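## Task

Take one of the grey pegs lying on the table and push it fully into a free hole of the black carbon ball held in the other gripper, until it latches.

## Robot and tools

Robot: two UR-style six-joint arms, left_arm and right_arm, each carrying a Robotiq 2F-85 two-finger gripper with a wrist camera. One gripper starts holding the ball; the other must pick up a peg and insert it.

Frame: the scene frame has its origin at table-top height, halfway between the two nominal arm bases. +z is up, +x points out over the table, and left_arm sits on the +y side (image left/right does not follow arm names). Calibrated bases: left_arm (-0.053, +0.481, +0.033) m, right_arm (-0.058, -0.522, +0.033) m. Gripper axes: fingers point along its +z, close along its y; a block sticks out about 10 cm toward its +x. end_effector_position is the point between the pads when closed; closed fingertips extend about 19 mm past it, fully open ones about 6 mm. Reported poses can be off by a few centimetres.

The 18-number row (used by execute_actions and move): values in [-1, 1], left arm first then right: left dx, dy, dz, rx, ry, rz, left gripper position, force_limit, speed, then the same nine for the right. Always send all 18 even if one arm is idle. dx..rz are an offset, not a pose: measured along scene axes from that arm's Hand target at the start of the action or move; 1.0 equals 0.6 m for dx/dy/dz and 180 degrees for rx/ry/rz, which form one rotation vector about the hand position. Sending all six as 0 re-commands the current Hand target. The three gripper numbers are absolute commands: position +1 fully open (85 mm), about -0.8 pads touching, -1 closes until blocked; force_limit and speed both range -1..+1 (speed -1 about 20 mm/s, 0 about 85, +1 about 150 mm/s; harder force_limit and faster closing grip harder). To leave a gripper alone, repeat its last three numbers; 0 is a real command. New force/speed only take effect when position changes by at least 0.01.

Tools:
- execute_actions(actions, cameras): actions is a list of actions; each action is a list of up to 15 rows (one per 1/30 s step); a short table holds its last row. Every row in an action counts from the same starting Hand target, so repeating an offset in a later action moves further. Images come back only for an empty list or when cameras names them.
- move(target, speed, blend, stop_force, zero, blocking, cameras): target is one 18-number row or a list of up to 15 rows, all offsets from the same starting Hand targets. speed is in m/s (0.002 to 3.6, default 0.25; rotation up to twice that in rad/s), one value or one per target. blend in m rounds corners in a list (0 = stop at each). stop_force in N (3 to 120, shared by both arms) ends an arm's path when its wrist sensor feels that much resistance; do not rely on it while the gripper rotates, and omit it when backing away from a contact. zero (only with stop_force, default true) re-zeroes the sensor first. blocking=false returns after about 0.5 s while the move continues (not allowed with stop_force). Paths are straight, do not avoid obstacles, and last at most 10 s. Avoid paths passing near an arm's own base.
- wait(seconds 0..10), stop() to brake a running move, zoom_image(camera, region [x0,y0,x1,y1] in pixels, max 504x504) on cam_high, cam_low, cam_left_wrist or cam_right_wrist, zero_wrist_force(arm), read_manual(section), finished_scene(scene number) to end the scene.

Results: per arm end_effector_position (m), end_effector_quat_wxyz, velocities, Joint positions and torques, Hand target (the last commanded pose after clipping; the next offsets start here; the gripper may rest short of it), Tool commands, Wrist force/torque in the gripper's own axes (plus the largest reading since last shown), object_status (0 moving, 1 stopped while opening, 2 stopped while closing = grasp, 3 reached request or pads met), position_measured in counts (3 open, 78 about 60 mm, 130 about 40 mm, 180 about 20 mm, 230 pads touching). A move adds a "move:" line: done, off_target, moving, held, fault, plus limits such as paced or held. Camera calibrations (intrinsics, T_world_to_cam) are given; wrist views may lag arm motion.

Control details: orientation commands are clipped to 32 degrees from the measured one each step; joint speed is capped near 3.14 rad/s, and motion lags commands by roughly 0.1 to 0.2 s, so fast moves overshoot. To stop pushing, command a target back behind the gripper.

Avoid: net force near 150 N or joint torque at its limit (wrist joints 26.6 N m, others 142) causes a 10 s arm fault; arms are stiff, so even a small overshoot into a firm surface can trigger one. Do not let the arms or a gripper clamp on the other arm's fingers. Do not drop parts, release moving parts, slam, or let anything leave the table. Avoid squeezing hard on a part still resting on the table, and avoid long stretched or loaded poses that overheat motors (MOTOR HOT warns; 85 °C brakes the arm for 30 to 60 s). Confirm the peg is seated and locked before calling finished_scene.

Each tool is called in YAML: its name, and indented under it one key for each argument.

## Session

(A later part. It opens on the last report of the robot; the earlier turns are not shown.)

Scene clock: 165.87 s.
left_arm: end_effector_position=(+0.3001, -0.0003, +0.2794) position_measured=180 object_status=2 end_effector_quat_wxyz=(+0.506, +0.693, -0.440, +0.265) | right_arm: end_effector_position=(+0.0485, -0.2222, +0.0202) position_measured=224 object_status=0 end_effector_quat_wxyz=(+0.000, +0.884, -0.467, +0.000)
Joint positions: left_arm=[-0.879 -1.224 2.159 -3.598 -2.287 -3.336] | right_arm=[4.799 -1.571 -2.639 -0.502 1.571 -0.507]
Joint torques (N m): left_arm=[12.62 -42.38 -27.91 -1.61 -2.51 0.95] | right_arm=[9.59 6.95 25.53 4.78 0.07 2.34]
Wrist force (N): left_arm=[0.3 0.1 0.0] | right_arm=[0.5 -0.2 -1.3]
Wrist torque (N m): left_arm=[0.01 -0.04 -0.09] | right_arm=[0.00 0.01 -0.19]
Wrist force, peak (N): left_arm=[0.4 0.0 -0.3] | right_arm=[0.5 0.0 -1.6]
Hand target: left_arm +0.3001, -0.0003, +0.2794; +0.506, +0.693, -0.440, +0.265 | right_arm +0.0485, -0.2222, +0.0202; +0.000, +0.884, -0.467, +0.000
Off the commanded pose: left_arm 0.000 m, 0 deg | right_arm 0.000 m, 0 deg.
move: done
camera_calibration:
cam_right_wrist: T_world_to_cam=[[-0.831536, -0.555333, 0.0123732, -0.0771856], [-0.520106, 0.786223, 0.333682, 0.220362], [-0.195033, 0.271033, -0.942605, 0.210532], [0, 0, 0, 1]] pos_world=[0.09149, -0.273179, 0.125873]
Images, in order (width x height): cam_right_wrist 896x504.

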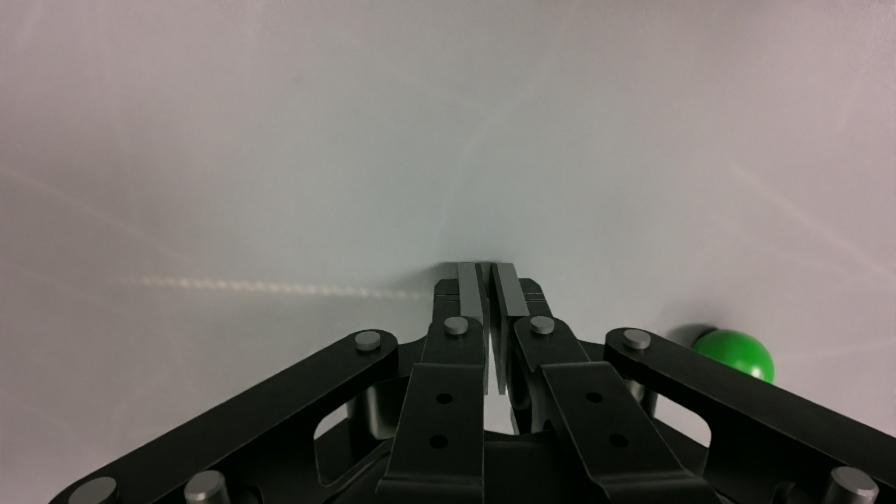

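move:
  target: [0,0,0,-0.1127,0,0.0253,-1,0.3,-1, 0,0,0.1,0,0,0,-1,0.2,-1]
  cameras: ["cam_right_wrist"]
  speed: 0.15

zoom_image:
  camera: "cam_right_wrist"
  region: [430, 250, 550, 370]

Scene clock: 187.57 s.
left_arm: end_effector_position=(+0.3001, -0.0003, +0.2794) position_measured=180 object_status=2 end_effector_quat_wxyz=(+0.609, +0.610, -0.359, +0.358) | right_arm: end_effector_position=(+0.0485, -0.2222, +0.0802) position_measured=224 object_status=2 end_effector_quat_wxyz=(+0.000, +0.884, -0.467, +0.000)
Joint positions: left_arm=[-0.891 -0.953 2.132 -4.319 -2.252 -3.648] | right_arm=[4.799 -1.353 -2.561 -0.798 1.571 -0.507]
Joint torques (N m): left_arm=[-13.92 -24.87 -21.75 -2.87 1.58 -1.71] | right_arm=[9.82 14.46 31.54 1.62 -1.05 2.14]
Wrist force (N): left_arm=[0.2 -0.5 -0.1] | right_arm=[-0.2 0.2 -0.2]
Wrist torque (N m): left_arm=[-0.14 0.22 0.08] | right_arm=[0.03 0.04 -0.19]
Wrist force, peak (N): left_arm=[0.7 0.4 -0.2] | right_arm=[0.4 -0.1 -1.7]
Hand target: left_arm +0.3001, -0.0003, +0.2794; +0.609, +0.610, -0.359, +0.358 | right_arm +0.0485, -0.2222, +0.0802; +0.000, +0.884, -0.467, +0.000
Off the commanded pose: left_arm 0.000 m, 0 deg | right_arm 0.000 m, 0 deg.
move: done
camera_calibration:
cam_right_wrist: T_world_to_cam=[[-0.831536, -0.555333, 0.0123732, -0.077928], [-0.520106, 0.786223, 0.333682, 0.200342], [-0.195033, 0.271033, -0.942605, 0.267088], [0, 0, 0, 1]] pos_world=[0.09149, -0.273179, 0.185873]
Images, in order (width x height): cam_right_wrist 896x504.

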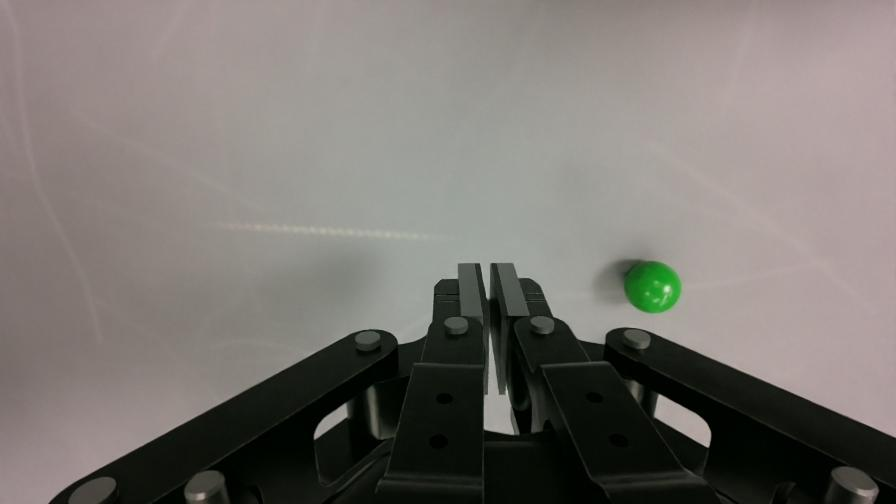

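Scaled by 4.200.

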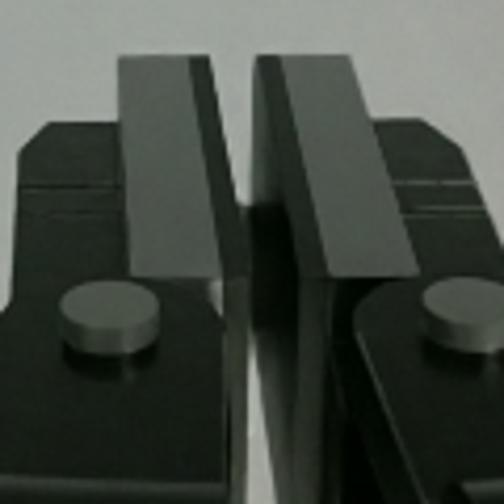

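move:
  target:
    - [0,0,0,0,0,0,-1,0.3,-1, 0.419,-0.05,0.46,0.2692,0.0831,-0.1782,-1,0.2,-1]
    - [0,0,0,0,0,0,-1,0.3,-1, 0.419,0.175,0.433,0.2692,0.0831,-0.1782,-1,0.2,-1]
  cameras: ["cam_right_wrist","cam_left_wrist","cam_low"]
  speed: 0.2

Scene clock: 196.47 s.
left_arm: end_effector_position=(+0.3001, -0.0003, +0.2794) position_measured=180 object_status=2 end_effector_quat_wxyz=(+0.609, +0.610, -0.359, +0.358) | right_arm: end_effector_position=(+0.2999, -0.1173, +0.3400) position_measured=224 object_status=2 end_effector_quat_wxyz=(-0.299, +0.641, -0.641, -0.299)
Joint positions: left_arm=[-0.891 -0.953 2.132 -4.319 -2.252 -3.649] | right_arm=[3.991 -1.499 -2.123 -0.358 2.098 -0.511]
Joint torques (N m): left_arm=[-13.56 -24.77 -22.06 -3.32 1.48 -1.69] | right_arm=[11.41 13.19 35.3 5.43 -0.32 2.33]
Wrist force (N): left_arm=[0.3 -0.5 -0.2] | right_arm=[0.8 1.0 0.2]
Wrist torque (N m): left_arm=[-0.12 0.19 0.08] | right_arm=[0.17 -0.05 -0.14]
Wrist force, peak (N): left_arm=[0.6 -0.5 -0.5] | right_arm=[2.1 0.8 -1.1]
Hand target: left_arm +0.3001, -0.0003, +0.2794; +0.609, +0.610, -0.359, +0.358 | right_arm +0.2999, -0.1172, +0.3400; -0.299, +0.641, -0.641, -0.299
Off the commanded pose: left_arm 0.000 m, 0 deg | right_arm 0.000 m, 0 deg.
move: done
camera_calibration:
cam_left_wrist: T_world_to_cam=[[-0.877931, 0.0227344, 0.478247, 0.134535], [-0.439408, 0.358447, -0.823672, 0.376174], [-0.190152, -0.933273, -0.304702, 0.270845], [0, 0, 0, 1]] pos_world=[0.334908, 0.114875, 0.328031]
cam_right_wrist: T_world_to_cam=[[-0.999873, -0.00309882, 0.0156212, 0.3003], [0.0135455, 0.350357, 0.936518, -0.254282], [-0.00837509, 0.936611, -0.350271, 0.353182], [0, 0, 0, 1]] pos_world=[0.306664, -0.240774, 0.357157]
Images, in order (width x height): cam_low 896x504, cam_left_wrist 896x504, cam_right_wrist 896x504.

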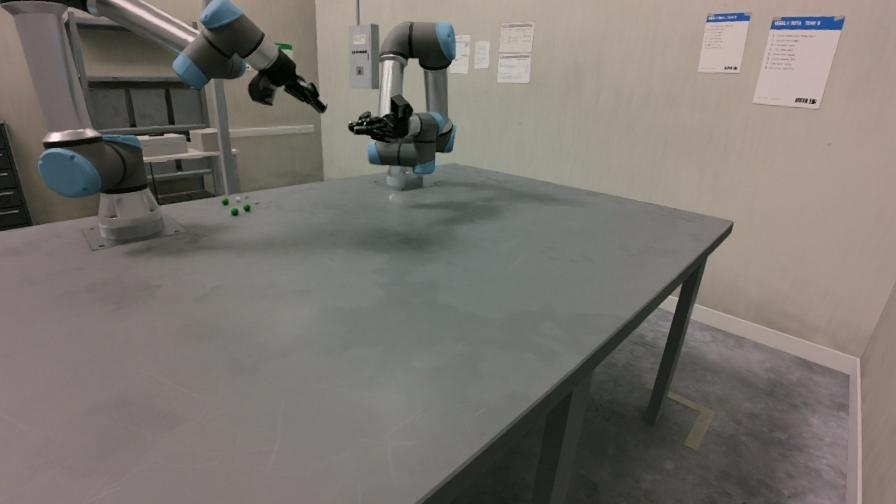

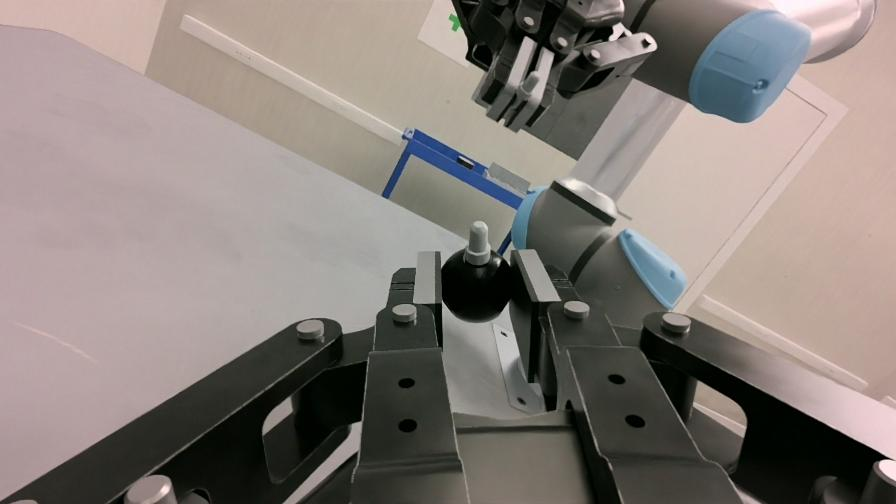

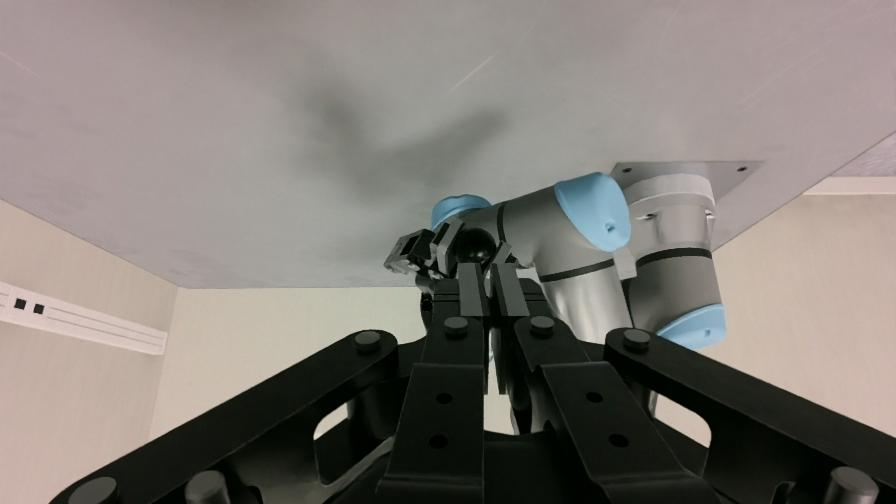

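zoom_image:
  camera: "cam_left_wrist"
  region: [440, 10, 600, 140]

zoom_image:
  camera: "cam_right_wrist"
  region: [400, 190, 540, 300]

move:
  target: [0,0,0,0,0,0,-1,0.3,-1, 0,-0.02,0.06,0,0,0,-1,0.2,-1]
  cameras: ["cam_right_wrist","cam_left_wrist"]

zoom_image:
  camera: "cam_right_wrist"
  region: [420, 140, 520, 260]

Scaled by 3.150.

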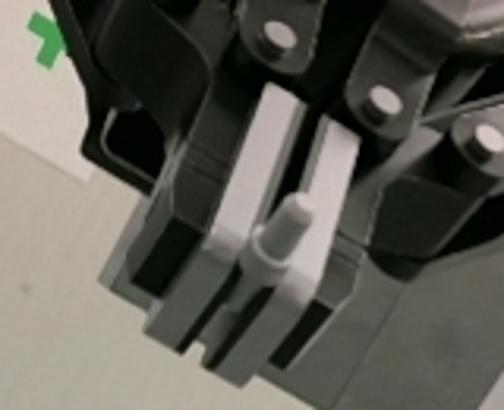

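Scaled by 3.600.

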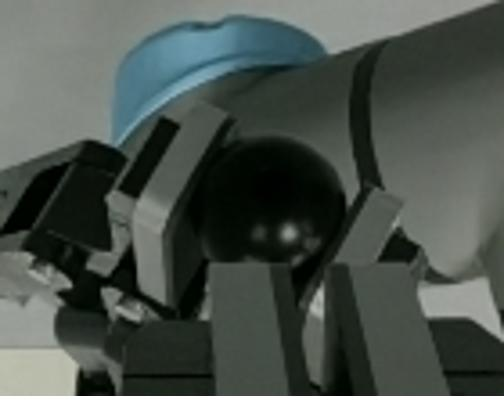

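Scene clock: 203.13 s.
left_arm: end_effector_position=(+0.3001, -0.0003, +0.2794) position_measured=180 object_status=2 end_effector_quat_wxyz=(+0.609, +0.610, -0.359, +0.358) | right_arm: end_effector_position=(+0.2999, -0.1292, +0.3760) position_measured=224 object_status=2 end_effector_quat_wxyz=(-0.299, +0.641, -0.641, -0.299)
Joint positions: left_arm=[-0.891 -0.953 2.132 -4.319 -2.252 -3.649] | right_arm=[3.97 -1.441 -2.071 -0.477 2.111 -0.528]
Joint torques (N m): left_arm=[-14.6 -24.83 -21.54 -3.07 1.56 -1.7] | right_arm=[-10.78 25.14 37.38 2.35 2.43 -2.18]
Wrist force (N): left_arm=[0.3 -0.5 -0.1] | right_arm=[0.6 1.0 0.4]
Wrist torque (N m): left_arm=[-0.12 0.20 0.09] | right_arm=[0.17 -0.04 0.05]
Wrist force, peak (N): left_arm=[0.5 -0.8 -0.2] | right_arm=[1.4 0.9 0.8]
Hand target: left_arm +0.3001, -0.0003, +0.2794; +0.609, +0.610, -0.359, +0.358 | right_arm +0.2999, -0.1292, +0.3760; -0.299, +0.641, -0.641, -0.299
Off the commanded pose: left_arm 0.000 m, 0 deg | right_arm 0.000 m, 0 deg.
move: done
camera_calibration:
cam_left_wrist: T_world_to_cam=[[-0.877931, 0.0227344, 0.478247, 0.134535], [-0.439408, 0.358447, -0.823672, 0.376174], [-0.190152, -0.933273, -0.304702, 0.270845], [0, 0, 0, 1]] pos_world=[0.334908, 0.114875, 0.328031]
cam_right_wrist: T_world_to_cam=[[-0.999873, -0.00309882, 0.0156212, 0.299702], [0.0135455, 0.350357, 0.936518, -0.283698], [-0.00837509, 0.936611, -0.350271, 0.376996], [0, 0, 0, 1]] pos_world=[0.306664, -0.252774, 0.393057]
Images, in order (width x height): cam_left_wrist 896x504, cam_right_wrist 896x504.

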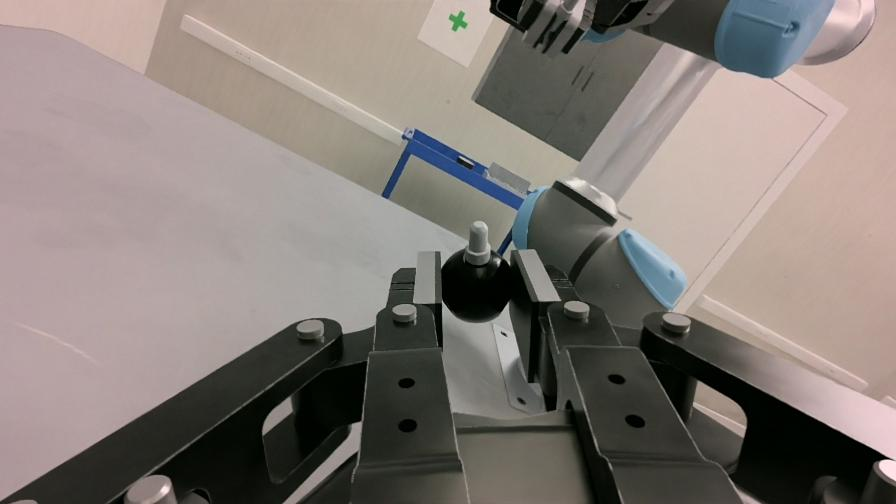

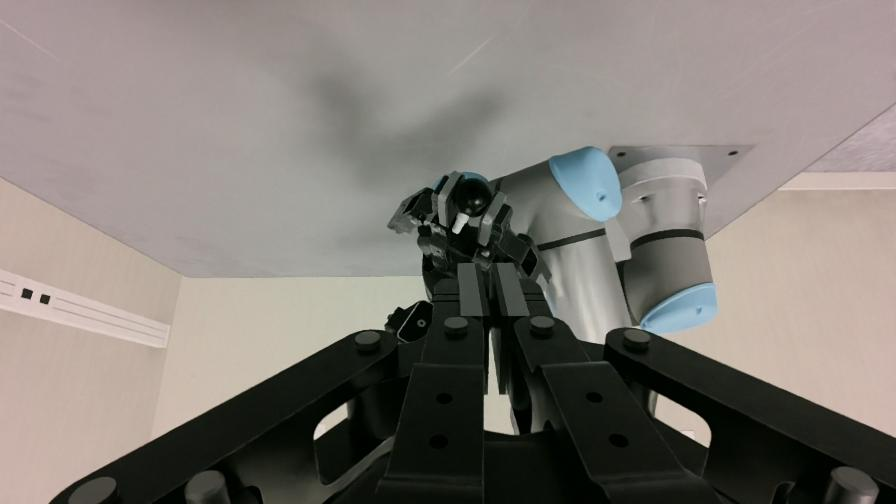

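Scaled by 4.200.

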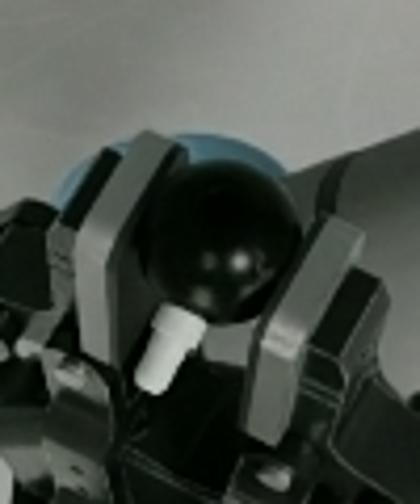

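zoom_image:
  camera: "cam_right_wrist"
  region: [450, 172, 500, 222]

Scaled by 10.080.

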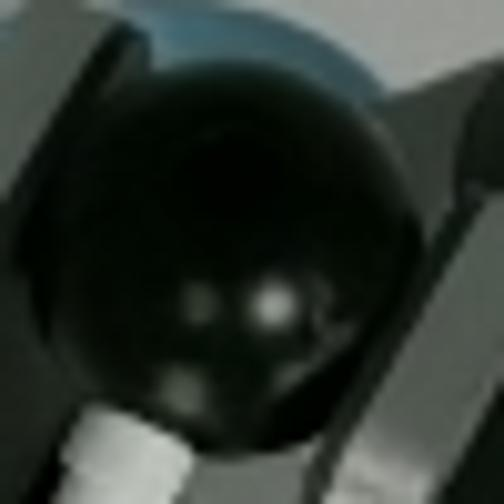

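zoom_image:
  camera: "cam_left_wrist"
  region: [426, 210, 526, 330]

zoom_image:
  camera: "cam_left_wrist"
  region: [510, 0, 590, 60]

Scaled by 4.200.

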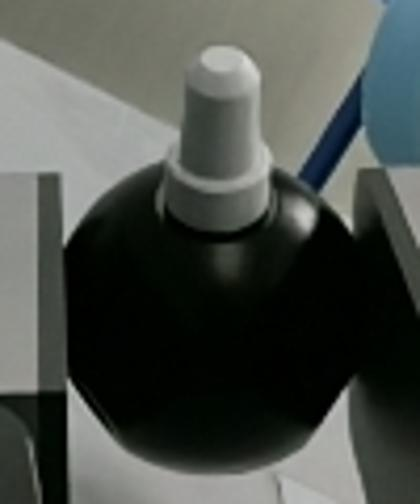

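Scaled by 6.300.

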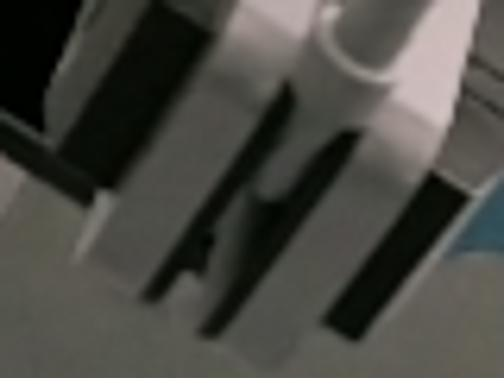

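move:
  target: [0,0,0,0,0,0,-1,0.3,-1, 0,0.095,-0.093,-0.252,0,0,-1,0.2,-1]
  cameras: ["cam_right_wrist","cam_left_wrist"]
  speed: 0.12

zoom_image:
  camera: "cam_left_wrist"
  region: [426, 150, 546, 330]

Scene clock: 263.80 s.
left_arm: end_effector_position=(+0.3001, -0.0003, +0.2794) position_measured=180 object_status=2 end_effector_quat_wxyz=(+0.609, +0.610, -0.359, +0.358) | right_arm: end_effector_position=(+0.2999, -0.0722, +0.3202) position_measured=224 object_status=2 end_effector_quat_wxyz=(-0.029, +0.707, -0.706, -0.029)
Joint positions: left_arm=[-0.891 -0.953 2.132 -4.319 -2.252 -3.649] | right_arm=[4.253 -1.697 -1.568 -1.374 1.606 -0.453]
Joint torques (N m): left_arm=[-12.62 -24.31 -21.93 -2.99 1.56 -1.83] | right_arm=[10.04 24.65 38.68 1.58 -1.32 2.33]
Wrist force (N): left_arm=[0.3 -0.6 -0.3] | right_arm=[0.0 0.6 0.1]
Wrist torque (N m): left_arm=[-0.14 0.20 0.09] | right_arm=[0.09 0.02 -0.18]
Wrist force, peak (N): left_arm=[0.7 -0.7 0.0] | right_arm=[1.1 1.0 0.3]
Hand target: left_arm +0.3001, -0.0003, +0.2794; +0.609, +0.610, -0.359, +0.358 | right_arm +0.2999, -0.0722, +0.3202; -0.029, +0.707, -0.706, -0.029
Off the commanded pose: left_arm 0.000 m, 0 deg | right_arm 0.000 m, 0 deg.
move: done
camera_calibration:
cam_left_wrist: T_world_to_cam=[[-0.877931, 0.0227344, 0.478247, 0.134535], [-0.439408, 0.358447, -0.823672, 0.376174], [-0.190152, -0.933273, -0.304702, 0.270845], [0, 0, 0, 1]] pos_world=[0.334908, 0.114875, 0.328031]
cam_right_wrist: T_world_to_cam=[[-0.999873, 0.00893561, 0.0131825, 0.3024], [0.0135455, 0.912483, 0.40889, -0.0419145], [-0.00837512, 0.409017, -0.912489, 0.44601], [0, 0, 0, 1]] pos_world=[0.306664, -0.146881, 0.420131]
Images, in order (width x height): cam_left_wrist 896x504, cam_right_wrist 896x504.

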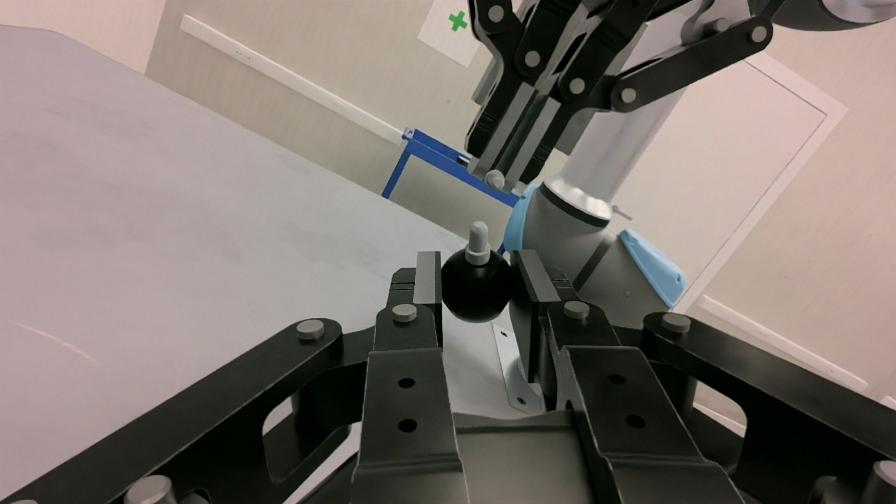

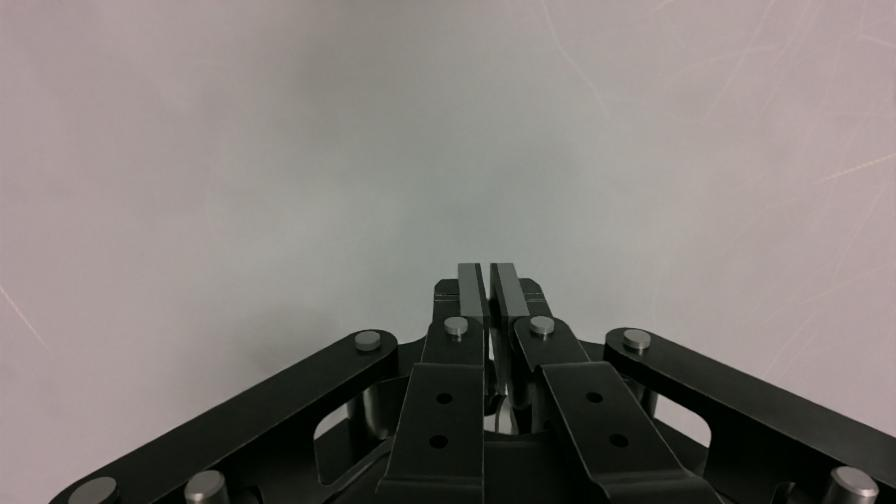

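Scaled by 2.800.

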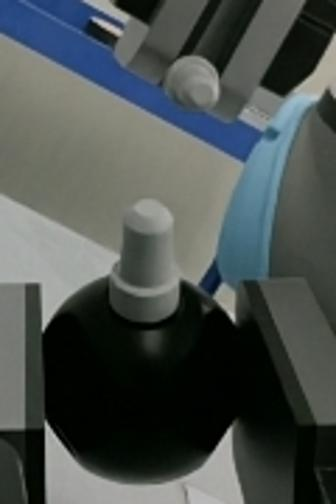

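zoom_image:
  camera: "cam_left_wrist"
  region: [465, 145, 535, 205]

Scaled by 7.200.

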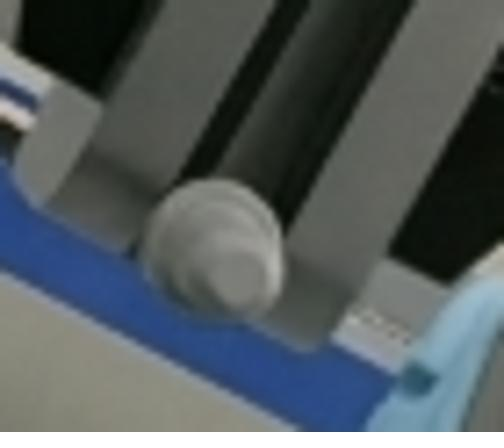

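move:
  target: [0,0,0,0,0,0,-1,0.3,-1, -0.0038,0.0037,-0.0455,0,0,0,-1,0.2,-1]
  cameras: ["cam_left_wrist"]
  speed: 0.06

zoom_image:
  camera: "cam_left_wrist"
  region: [426, 200, 526, 330]

Scene clock: 285.40 s.
left_arm: end_effector_position=(+0.3001, -0.0003, +0.2794) position_measured=180 object_status=2 end_effector_quat_wxyz=(+0.609, +0.610, -0.359, +0.358) | right_arm: end_effector_position=(+0.2976, -0.0700, +0.2930) position_measured=224 object_status=2 end_effector_quat_wxyz=(-0.029, +0.707, -0.706, -0.029)
Joint positions: left_arm=[-0.891 -0.953 2.132 -4.319 -2.252 -3.649] | right_arm=[4.258 -1.708 -1.626 -1.305 1.606 -0.448]
Joint torques (N m): left_arm=[-12.63 -23.84 -21 -2.88 1.4 -1.76] | right_arm=[11.15 25.23 18.14 5.07 -1.17 2.11]
Wrist force (N): left_arm=[0.2 -0.4 -0.1] | right_arm=[0.2 0.3 0.2]
Wrist torque (N m): left_arm=[-0.12 0.21 0.09] | right_arm=[0.04 -0.03 -0.18]
Wrist force, peak (N): left_arm=[0.5 -0.5 -0.5] | right_arm=[0.1 0.3 -0.8]
Hand target: left_arm +0.3001, -0.0003, +0.2794; +0.609, +0.610, -0.359, +0.358 | right_arm +0.2976, -0.0700, +0.2929; -0.029, +0.707, -0.706, -0.029
Off the commanded pose: left_arm 0.000 m, 0 deg | right_arm 0.000 m, 0 deg.
move: done
camera_calibration:
cam_left_wrist: T_world_to_cam=[[-0.877931, 0.0227344, 0.478247, 0.134535], [-0.439408, 0.358447, -0.823672, 0.376174], [-0.190152, -0.933273, -0.304702, 0.270845], [0, 0, 0, 1]] pos_world=[0.334908, 0.114875, 0.328031]
Images, in order (width x height): cam_left_wrist 896x504.

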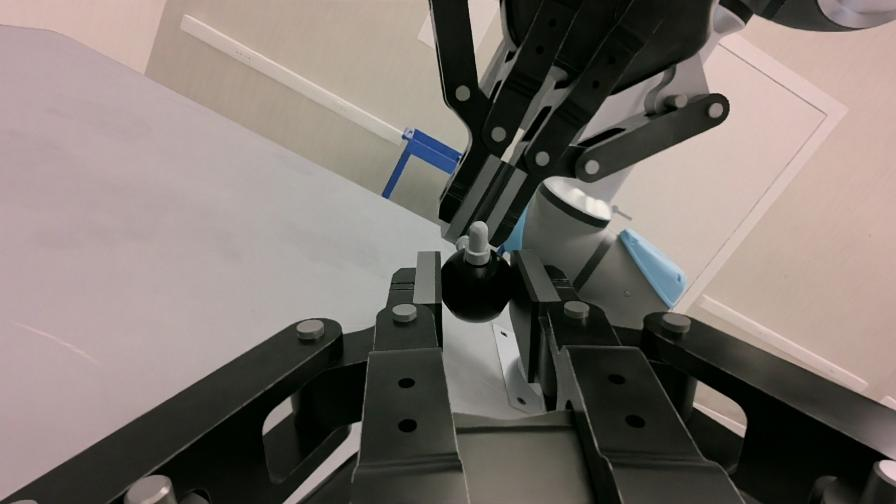

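Scaled by 3.877.

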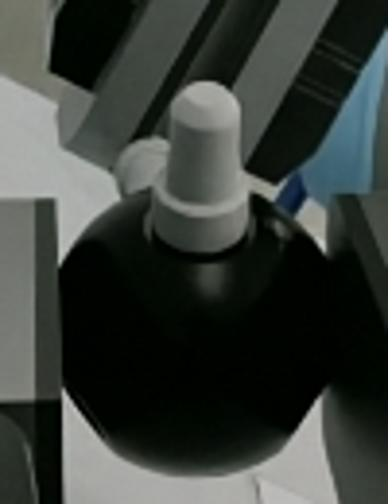

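move:
  target: [0,0,0,0,0,0,-1,0.3,-1, 0,0.03,0.0024,0,0,0,-1,0.2,-1]
  cameras: ["cam_left_wrist"]
  speed: 0.05

zoom_image:
  camera: "cam_left_wrist"
  region: [426, 190, 526, 330]

zoom_image:
  camera: "cam_left_wrist"
  region: [440, 210, 500, 270]

Scene clock: 305.20 s.
left_arm: end_effector_position=(+0.3001, -0.0003, +0.2794) position_measured=180 object_status=2 end_effector_quat_wxyz=(+0.609, +0.610, -0.359, +0.358) | right_arm: end_effector_position=(+0.2976, -0.0520, +0.2943) position_measured=224 object_status=2 end_effector_quat_wxyz=(-0.029, +0.707, -0.706, -0.029)
Joint positions: left_arm=[-0.891 -0.953 2.132 -4.319 -2.252 -3.649] | right_arm=[4.272 -1.741 -1.584 -1.314 1.605 -0.434]
Joint torques (N m): left_arm=[-13.92 -23.8 -20.75 -2.9 1.24 -1.53] | right_arm=[9.64 25.33 37.95 1.37 -1.13 2.16]
Wrist force (N): left_arm=[0.4 -0.5 -0.2] | right_arm=[0.0 0.3 0.1]
Wrist torque (N m): left_arm=[-0.14 0.18 0.09] | right_arm=[0.04 0.00 -0.18]
Wrist force, peak (N): left_arm=[0.3 -0.7 -0.3] | right_arm=[0.7 0.4 0.1]
Hand target: left_arm +0.3001, -0.0003, +0.2794; +0.609, +0.610, -0.359, +0.358 | right_arm +0.2976, -0.0520, +0.2944; -0.029, +0.707, -0.706, -0.029
Off the commanded pose: left_arm 0.000 m, 0 deg | right_arm 0.000 m, 0 deg.
move: done
camera_calibration:
cam_left_wrist: T_world_to_cam=[[-0.877931, 0.0227344, 0.478247, 0.134535], [-0.439408, 0.358447, -0.823672, 0.376174], [-0.190152, -0.933273, -0.304702, 0.270845], [0, 0, 0, 1]] pos_world=[0.334908, 0.114875, 0.328031]
Images, in order (width x height): cam_left_wrist 896x504.

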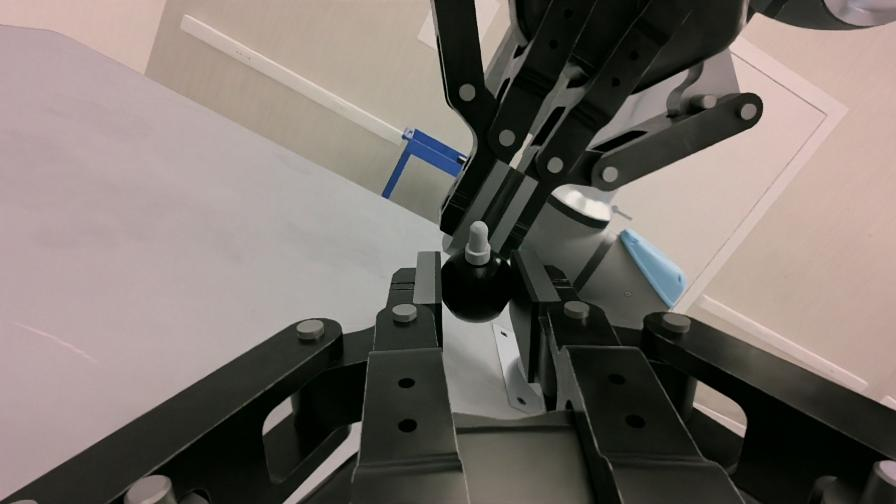

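Scaled by 3.600.

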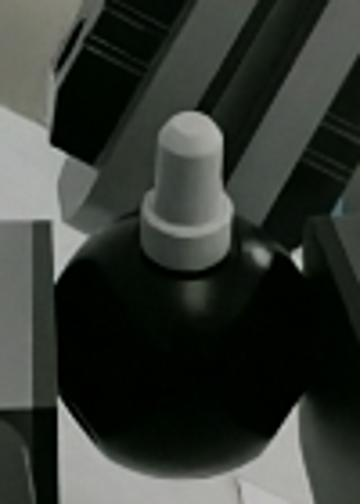

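Scaled by 8.400.

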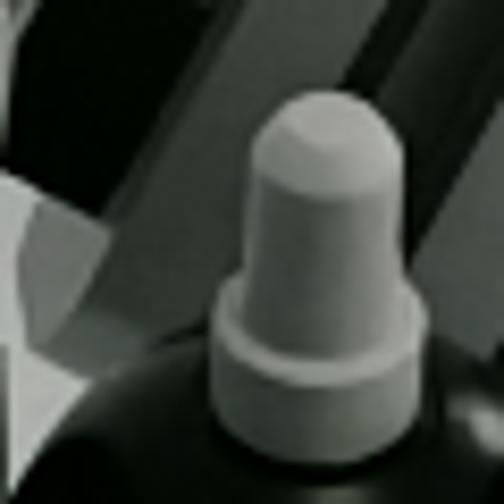

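zoom_image:
  camera: "cam_left_wrist"
  region: [430, 120, 570, 260]

Scaled by 3.600.

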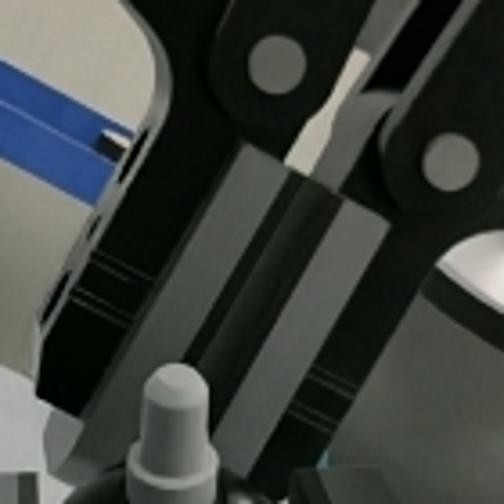

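move:
  target: [0,0,0,0,0,0,-1,0.3,-1, 0.0042,-0.0001,0.0017,0,0,0,-1,0.2,-1]
  cameras: ["cam_low","cam_high","cam_left_wrist","cam_right_wrist"]
  speed: 0.05

zoom_image:
  camera: "cam_low"
  region: [310, 70, 390, 150]

zoom_image:
  camera: "cam_high"
  region: [480, 140, 560, 220]

zoom_image:
  camera: "cam_left_wrist"
  region: [430, 120, 570, 330]

Scene clock: 361.43 s.
left_arm: end_effector_position=(+0.3001, -0.0003, +0.2794) position_measured=180 object_status=2 end_effector_quat_wxyz=(+0.609, +0.610, -0.359, +0.358) | right_arm: end_effector_position=(+0.3001, -0.0520, +0.2954) position_measured=224 object_status=2 end_effector_quat_wxyz=(-0.029, +0.707, -0.706, -0.029)
Joint positions: left_arm=[-0.891 -0.953 2.132 -4.319 -2.252 -3.649] | right_arm=[4.268 -1.744 -1.578 -1.317 1.605 -0.438]
Joint torques (N m): left_arm=[-14.16 -25.04 -20.99 -2.75 1.41 -1.48] | right_arm=[-10.33 24.76 37.43 1.78 1.95 -2.35]
Wrist force (N): left_arm=[0.3 -0.2 0.0] | right_arm=[0.2 0.2 0.2]
Wrist torque (N m): left_arm=[-0.09 0.19 0.08] | right_arm=[0.03 -0.04 0.02]
Wrist force, peak (N): left_arm=[0.4 -0.6 -0.5] | right_arm=[0.2 0.7 0.4]
Hand target: left_arm +0.3001, -0.0003, +0.2794; +0.609, +0.610, -0.359, +0.358 | right_arm +0.3002, -0.0520, +0.2954; -0.029, +0.707, -0.706, -0.029
Off the commanded pose: left_arm 0.000 m, 0 deg | right_arm 0.000 m, 0 deg.
move: done
camera_calibration:
cam_left_wrist: T_world_to_cam=[[-0.877931, 0.0227344, 0.478247, 0.134535], [-0.439408, 0.358447, -0.823672, 0.376174], [-0.190152, -0.933273, -0.304702, 0.270845], [0, 0, 0, 1]] pos_world=[0.334908, 0.114875, 0.328031]
cam_right_wrist: T_world_to_cam=[[-0.999873, 0.00893626, 0.013181, 0.302747], [0.0135447, 0.91252, 0.408807, -0.0501706], [-0.00837473, 0.408934, -0.912526, 0.415125], [0, 0, 0, 1]] pos_world=[0.306864, -0.126682, 0.395332]

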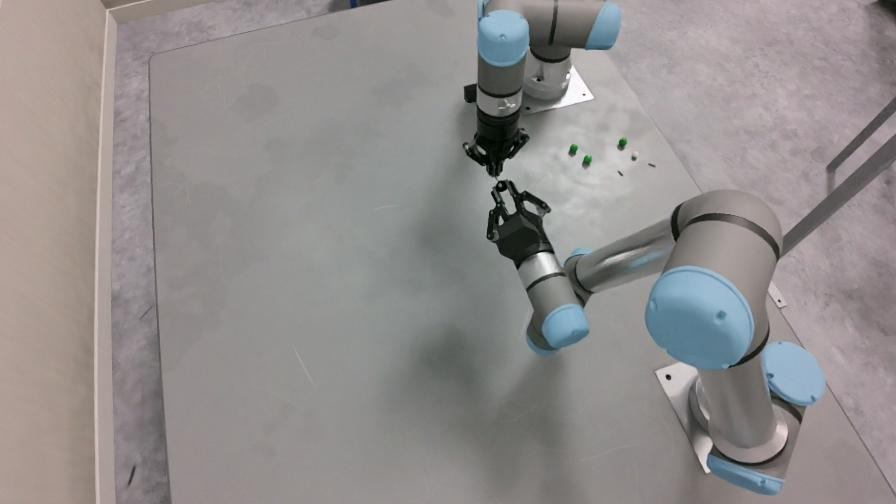

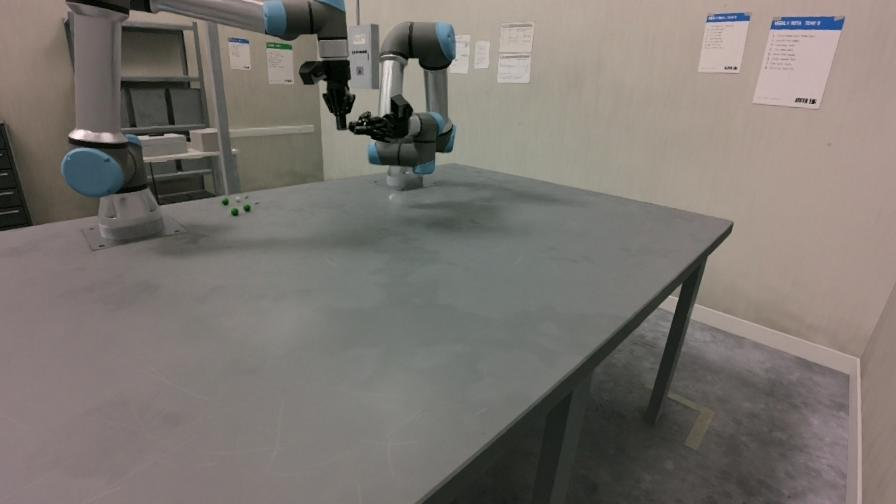

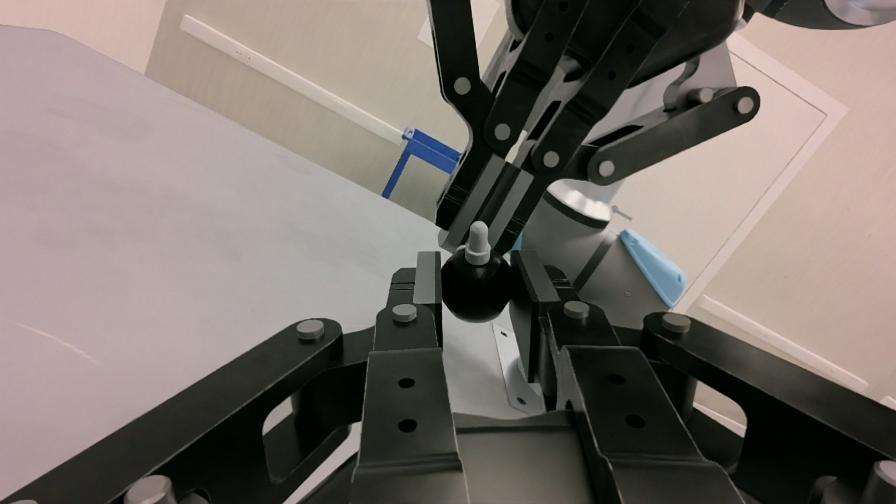

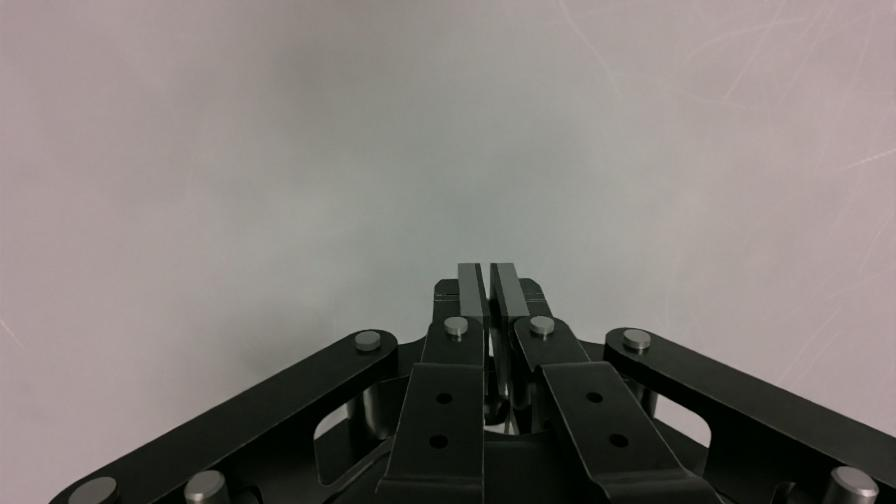

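Scaled by 6.300.

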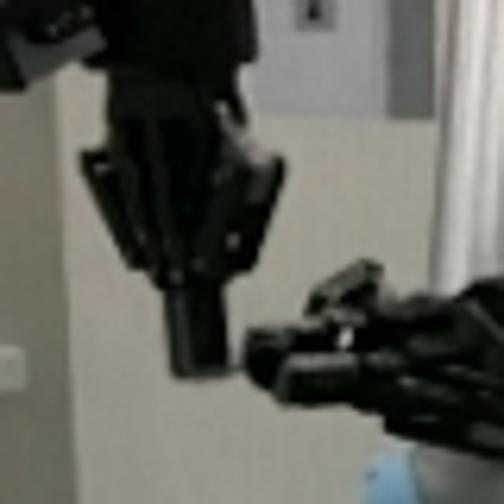

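Scaled by 6.300.

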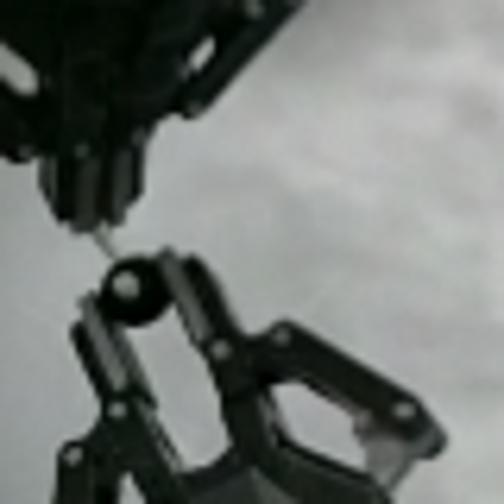

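Scaled by 2.400.

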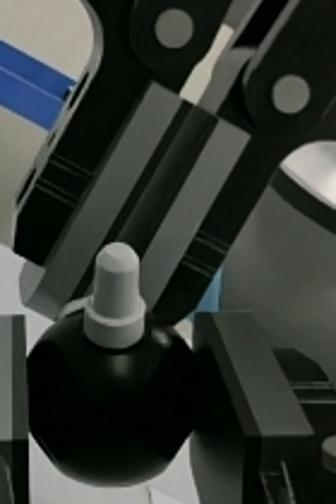

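move:
  target: [0,0,0,0,0,0,-1,0.3,-1, 0,0.0299,0.0024,0,0,0,-1,0.2,-1]
  cameras: ["cam_left_wrist","cam_high"]
  speed: 0.004
  stop_force: 6

zoom_image:
  camera: "cam_high"
  region: [480, 160, 520, 200]

zoom_image:
  camera: "cam_left_wrist"
  region: [430, 120, 570, 330]

Scene clock: 373.37 s.
left_arm: end_effector_position=(+0.3001, -0.0003, +0.2794) position_measured=180 object_status=2 end_effector_quat_wxyz=(+0.609, +0.610, -0.359, +0.358) | right_arm: end_effector_position=(+0.3001, -0.0480, +0.2957) position_measured=224 object_status=2 end_effector_quat_wxyz=(-0.029, +0.707, -0.706, -0.029)
Joint positions: left_arm=[-0.891 -0.953 2.132 -4.319 -2.252 -3.649] | right_arm=[4.271 -1.752 -1.568 -1.319 1.605 -0.435]
Joint torques (N m): left_arm=[-13.44 -24.6 -20.3 -2 1.4 -1.38] | right_arm=[-7.73 38.28 18.94 6.38 1.69 -2.09]
Wrist force (N): left_arm=[-0.3 -0.7 -5.9] | right_arm=[6.2 0.2 -1.1]
Wrist torque (N m): left_arm=[-0.08 0.19 0.08] | right_arm=[0.02 -0.03 -0.18]
Wrist force, peak (N): left_arm=[-0.4 -1.3 -9.2] | right_arm=[9.4 1.0 -1.6]
Hand target: left_arm +0.3001, -0.0003, +0.2794; +0.609, +0.610, -0.359, +0.358 | right_arm +0.3002, -0.0480, +0.2957; -0.029, +0.707, -0.706, -0.029 (not the last commanded pose)
Off the commanded pose: left_arm 0.000 m, 0 deg | right_arm 0.014 m, 0 deg.
move: contact (right_arm)
camera_calibration:
cam_left_wrist: T_world_to_cam=[[-0.877931, 0.0227344, 0.478247, 0.134535], [-0.439408, 0.358447, -0.823672, 0.376174], [-0.190152, -0.933273, -0.304702, 0.270845], [0, 0, 0, 1]] pos_world=[0.334908, 0.114875, 0.328031]
Images, in order (width x height): cam_high 896x504, cam_left_wrist 896x504.

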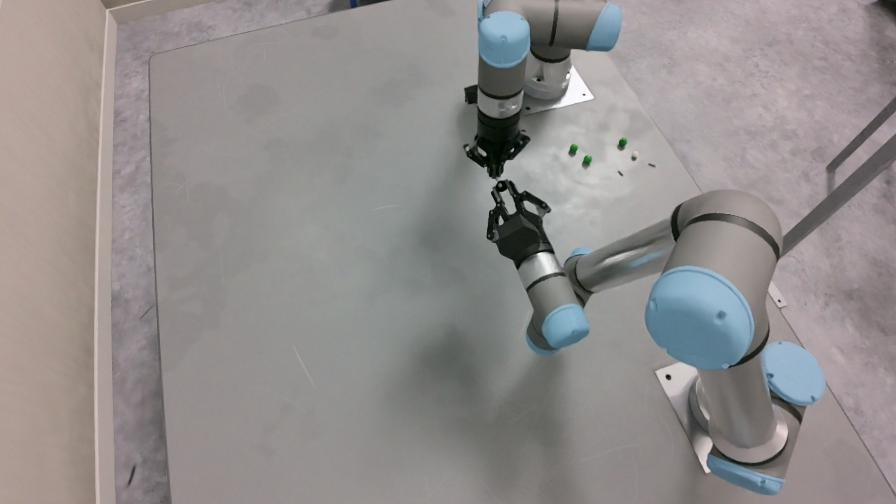

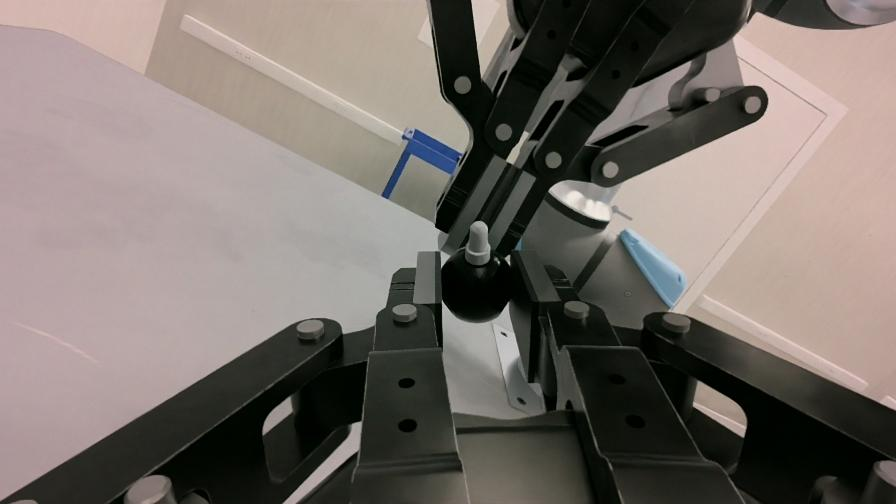

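Scaled by 12.600.

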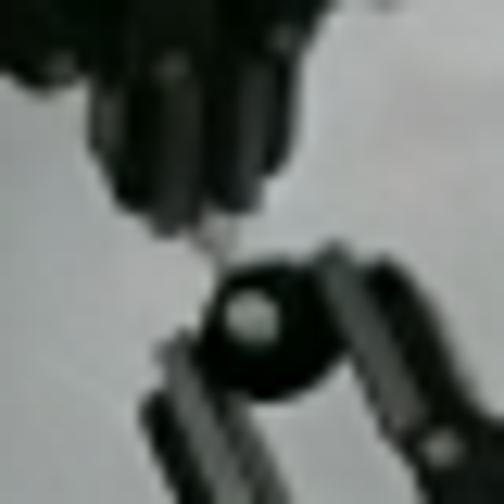

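Scaled by 2.400.

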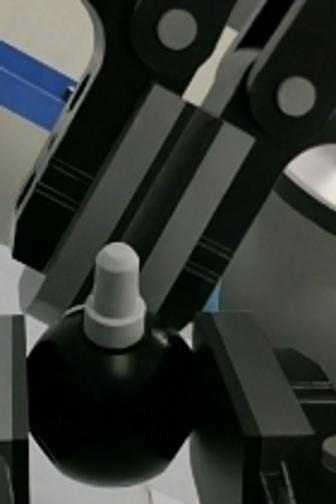

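move:
  target: [0,0,0,0,0,0,-1,0.3,-1, 0,-0.0028,-0.0002,0,0,0,-1,0.2,-1]
  speed: 0.02

move:
  target: [0,0,0,0,0,0,-1,0.3,-1, 0,0.0002,-0.0027,0,0,0,-1,0.2,-1]
  speed: 0.02

move:
  target: [0,0,0,0,0,0,-1,0.3,-1, 0,0.0199,0.0016,0,0,0,-1,0.2,-1]
  speed: 0.004
  stop_force: 6

Scene clock: 382.60 s.
left_arm: end_effector_position=(+0.3001, -0.0003, +0.2794) position_measured=180 object_status=2 end_effector_quat_wxyz=(+0.609, +0.610, -0.359, +0.358) | right_arm: end_effector_position=(+0.3002, -0.0497, +0.2956) position_measured=224 object_status=2 end_effector_quat_wxyz=(-0.029, +0.707, -0.706, -0.029)
Joint positions: left_arm=[-0.891 -0.953 2.132 -4.319 -2.252 -3.649] | right_arm=[4.27 -1.749 -1.572 -1.319 1.605 -0.436]
Joint torques (N m): left_arm=[-12.88 -24.35 -20.22 -0.95 1.3 -1.34] | right_arm=[-11.77 37.17 18.14 4.97 1.67 -2.3]
Wrist force (N): left_arm=[0.4 -0.2 -0.3] | right_arm=[0.4 0.1 0.3]
Wrist torque (N m): left_arm=[-0.09 0.19 0.09] | right_arm=[0.01 -0.06 0.01]
Wrist force, peak (N): left_arm=[-0.5 -0.7 -6.1] | right_arm=[6.3 0.4 -1.0]
Hand target: left_arm +0.3001, -0.0003, +0.2794; +0.609, +0.610, -0.359, +0.358 | right_arm +0.3002, -0.0497, +0.2956; -0.029, +0.707, -0.706, -0.029
Off the commanded pose: left_arm 0.000 m, 0 deg | right_arm 0.000 m, 0 deg.
move: done

Scene clock: 383.30 s.
left_arm: end_effector_position=(+0.3001, -0.0003, +0.2794) position_measured=180 object_status=2 end_effector_quat_wxyz=(+0.609, +0.610, -0.359, +0.358) | right_arm: end_effector_position=(+0.3002, -0.0496, +0.2940) position_measured=224 object_status=2 end_effector_quat_wxyz=(-0.029, +0.707, -0.706, -0.029)
Joint positions: left_arm=[-0.891 -0.953 2.132 -4.319 -2.252 -3.649] | right_arm=[4.27 -1.749 -1.575 -1.315 1.605 -0.436]
Joint torques (N m): left_arm=[-12.02 -24.77 -20.48 -0.71 1.22 -1.5] | right_arm=[0.19 26.14 15.86 4.96 1.68 -0.18]
Wrist force (N): left_arm=[0.1 -0.3 -0.3] | right_arm=[-0.1 0.2 0.3]
Wrist torque (N m): left_arm=[-0.10 0.22 0.08] | right_arm=[0.01 0.01 0.02]
Wrist force, peak (N): left_arm=[0.3 -0.6 -0.3] | right_arm=[0.1 0.6 0.2]
Hand target: left_arm +0.3001, -0.0003, +0.2794; +0.609, +0.610, -0.359, +0.358 | right_arm +0.3002, -0.0496, +0.2939; -0.029, +0.707, -0.706, -0.029
Off the commanded pose: left_arm 0.000 m, 0 deg | right_arm 0.000 m, 0 deg.
move: done

Scene clock: 384.77 s.
left_arm: end_effector_position=(+0.3001, -0.0003, +0.2794) position_measured=180 object_status=2 end_effector_quat_wxyz=(+0.609, +0.610, -0.359, +0.358) | right_arm: end_effector_position=(+0.3001, -0.0480, +0.2940) position_measured=224 object_status=2 end_effector_quat_wxyz=(-0.028, +0.707, -0.706, -0.029)
Joint positions: left_arm=[-0.891 -0.953 2.132 -4.319 -2.252 -3.649] | right_arm=[4.271 -1.752 -1.572 -1.315 1.605 -0.435]
Joint torques (N m): left_arm=[-13.46 -24.65 -20.52 -0.9 1.16 -1.48] | right_arm=[-7.82 37.57 18.63 6.09 2.44 -2.02]
Wrist force (N): left_arm=[-0.1 -0.1 -5.6] | right_arm=[5.6 -0.2 -0.5]
Wrist torque (N m): left_arm=[-0.09 0.16 0.08] | right_arm=[0.02 0.00 -0.17]
Wrist force, peak (N): left_arm=[-0.2 -1.1 -8.4] | right_arm=[8.7 0.6 -0.9]
Hand target: left_arm +0.3001, -0.0003, +0.2794; +0.609, +0.610, -0.359, +0.358 | right_arm +0.3001, -0.0481, +0.2940; -0.028, +0.707, -0.706, -0.029 (not the last commanded pose)
Off the commanded pose: left_arm 0.000 m, 0 deg | right_arm 0.010 m, 0 deg.
move: contact (right_arm)

move:
  target: [0,0,0,0,0,0,-1,0.3,-1, 0,-0.0024,-0.0027,0,0,0,-1,0.2,-1]
  speed: 0.02

move:
  target: [0,0,0,0,0,0,-1,0.3,-1, 0,0.0199,0.0016,0,0,0,-1,0.2,-1]
  speed: 0.004
  stop_force: 6

Scene clock: 393.10 s.
left_arm: end_effector_position=(+0.3001, -0.0003, +0.2794) position_measured=180 object_status=2 end_effector_quat_wxyz=(+0.609, +0.610, -0.359, +0.358) | right_arm: end_effector_position=(+0.3001, -0.0495, +0.2925) position_measured=224 object_status=2 end_effector_quat_wxyz=(-0.028, +0.707, -0.706, -0.029)
Joint positions: left_arm=[-0.891 -0.953 2.132 -4.319 -2.252 -3.649] | right_arm=[4.27 -1.75 -1.578 -1.311 1.605 -0.436]
Joint torques (N m): left_arm=[-13.3 -24.81 -22.1 -0.8 1.05 -1.59] | right_arm=[-9.98 37.44 18.12 5.02 1.66 -2.23]
Wrist force (N): left_arm=[0.3 -0.3 -0.2] | right_arm=[0.1 0.2 0.1]
Wrist torque (N m): left_arm=[-0.09 0.21 0.09] | right_arm=[0.02 -0.02 0.02]
Wrist force, peak (N): left_arm=[-0.3 -0.2 -5.6] | right_arm=[5.9 -0.2 -0.5]
Hand target: left_arm +0.3001, -0.0003, +0.2794; +0.609, +0.610, -0.359, +0.358 | right_arm +0.3001, -0.0495, +0.2924; -0.028, +0.707, -0.706, -0.029
Off the commanded pose: left_arm 0.000 m, 0 deg | right_arm 0.000 m, 0 deg.
move: done

Scene clock: 394.67 s.
left_arm: end_effector_position=(+0.3001, -0.0003, +0.2794) position_measured=180 object_status=2 end_effector_quat_wxyz=(+0.609, +0.610, -0.359, +0.358) | right_arm: end_effector_position=(+0.3001, -0.0480, +0.2925) position_measured=224 object_status=2 end_effector_quat_wxyz=(-0.028, +0.707, -0.706, -0.029)
Joint positions: left_arm=[-0.891 -0.953 2.132 -4.319 -2.252 -3.649] | right_arm=[4.271 -1.753 -1.574 -1.312 1.605 -0.435]
Joint torques (N m): left_arm=[-15.15 -23.28 -21.22 -0.74 1.18 -1.57] | right_arm=[-8.04 38.15 19.64 6.12 2.38 -1.84]
Wrist force (N): left_arm=[-0.2 -0.1 -5.7] | right_arm=[6.4 -0.3 -0.4]
Wrist torque (N m): left_arm=[-0.11 0.18 0.08] | right_arm=[0.03 -0.04 -0.18]
Wrist force, peak (N): left_arm=[0.0 -0.5 -9.0] | right_arm=[9.4 0.4 -0.8]
Hand target: left_arm +0.3001, -0.0003, +0.2794; +0.609, +0.610, -0.359, +0.358 | right_arm +0.3001, -0.0480, +0.2925; -0.028, +0.707, -0.706, -0.029 (not the last commanded pose)
Off the commanded pose: left_arm 0.000 m, 0 deg | right_arm 0.010 m, 0 deg.
move: contact (right_arm)


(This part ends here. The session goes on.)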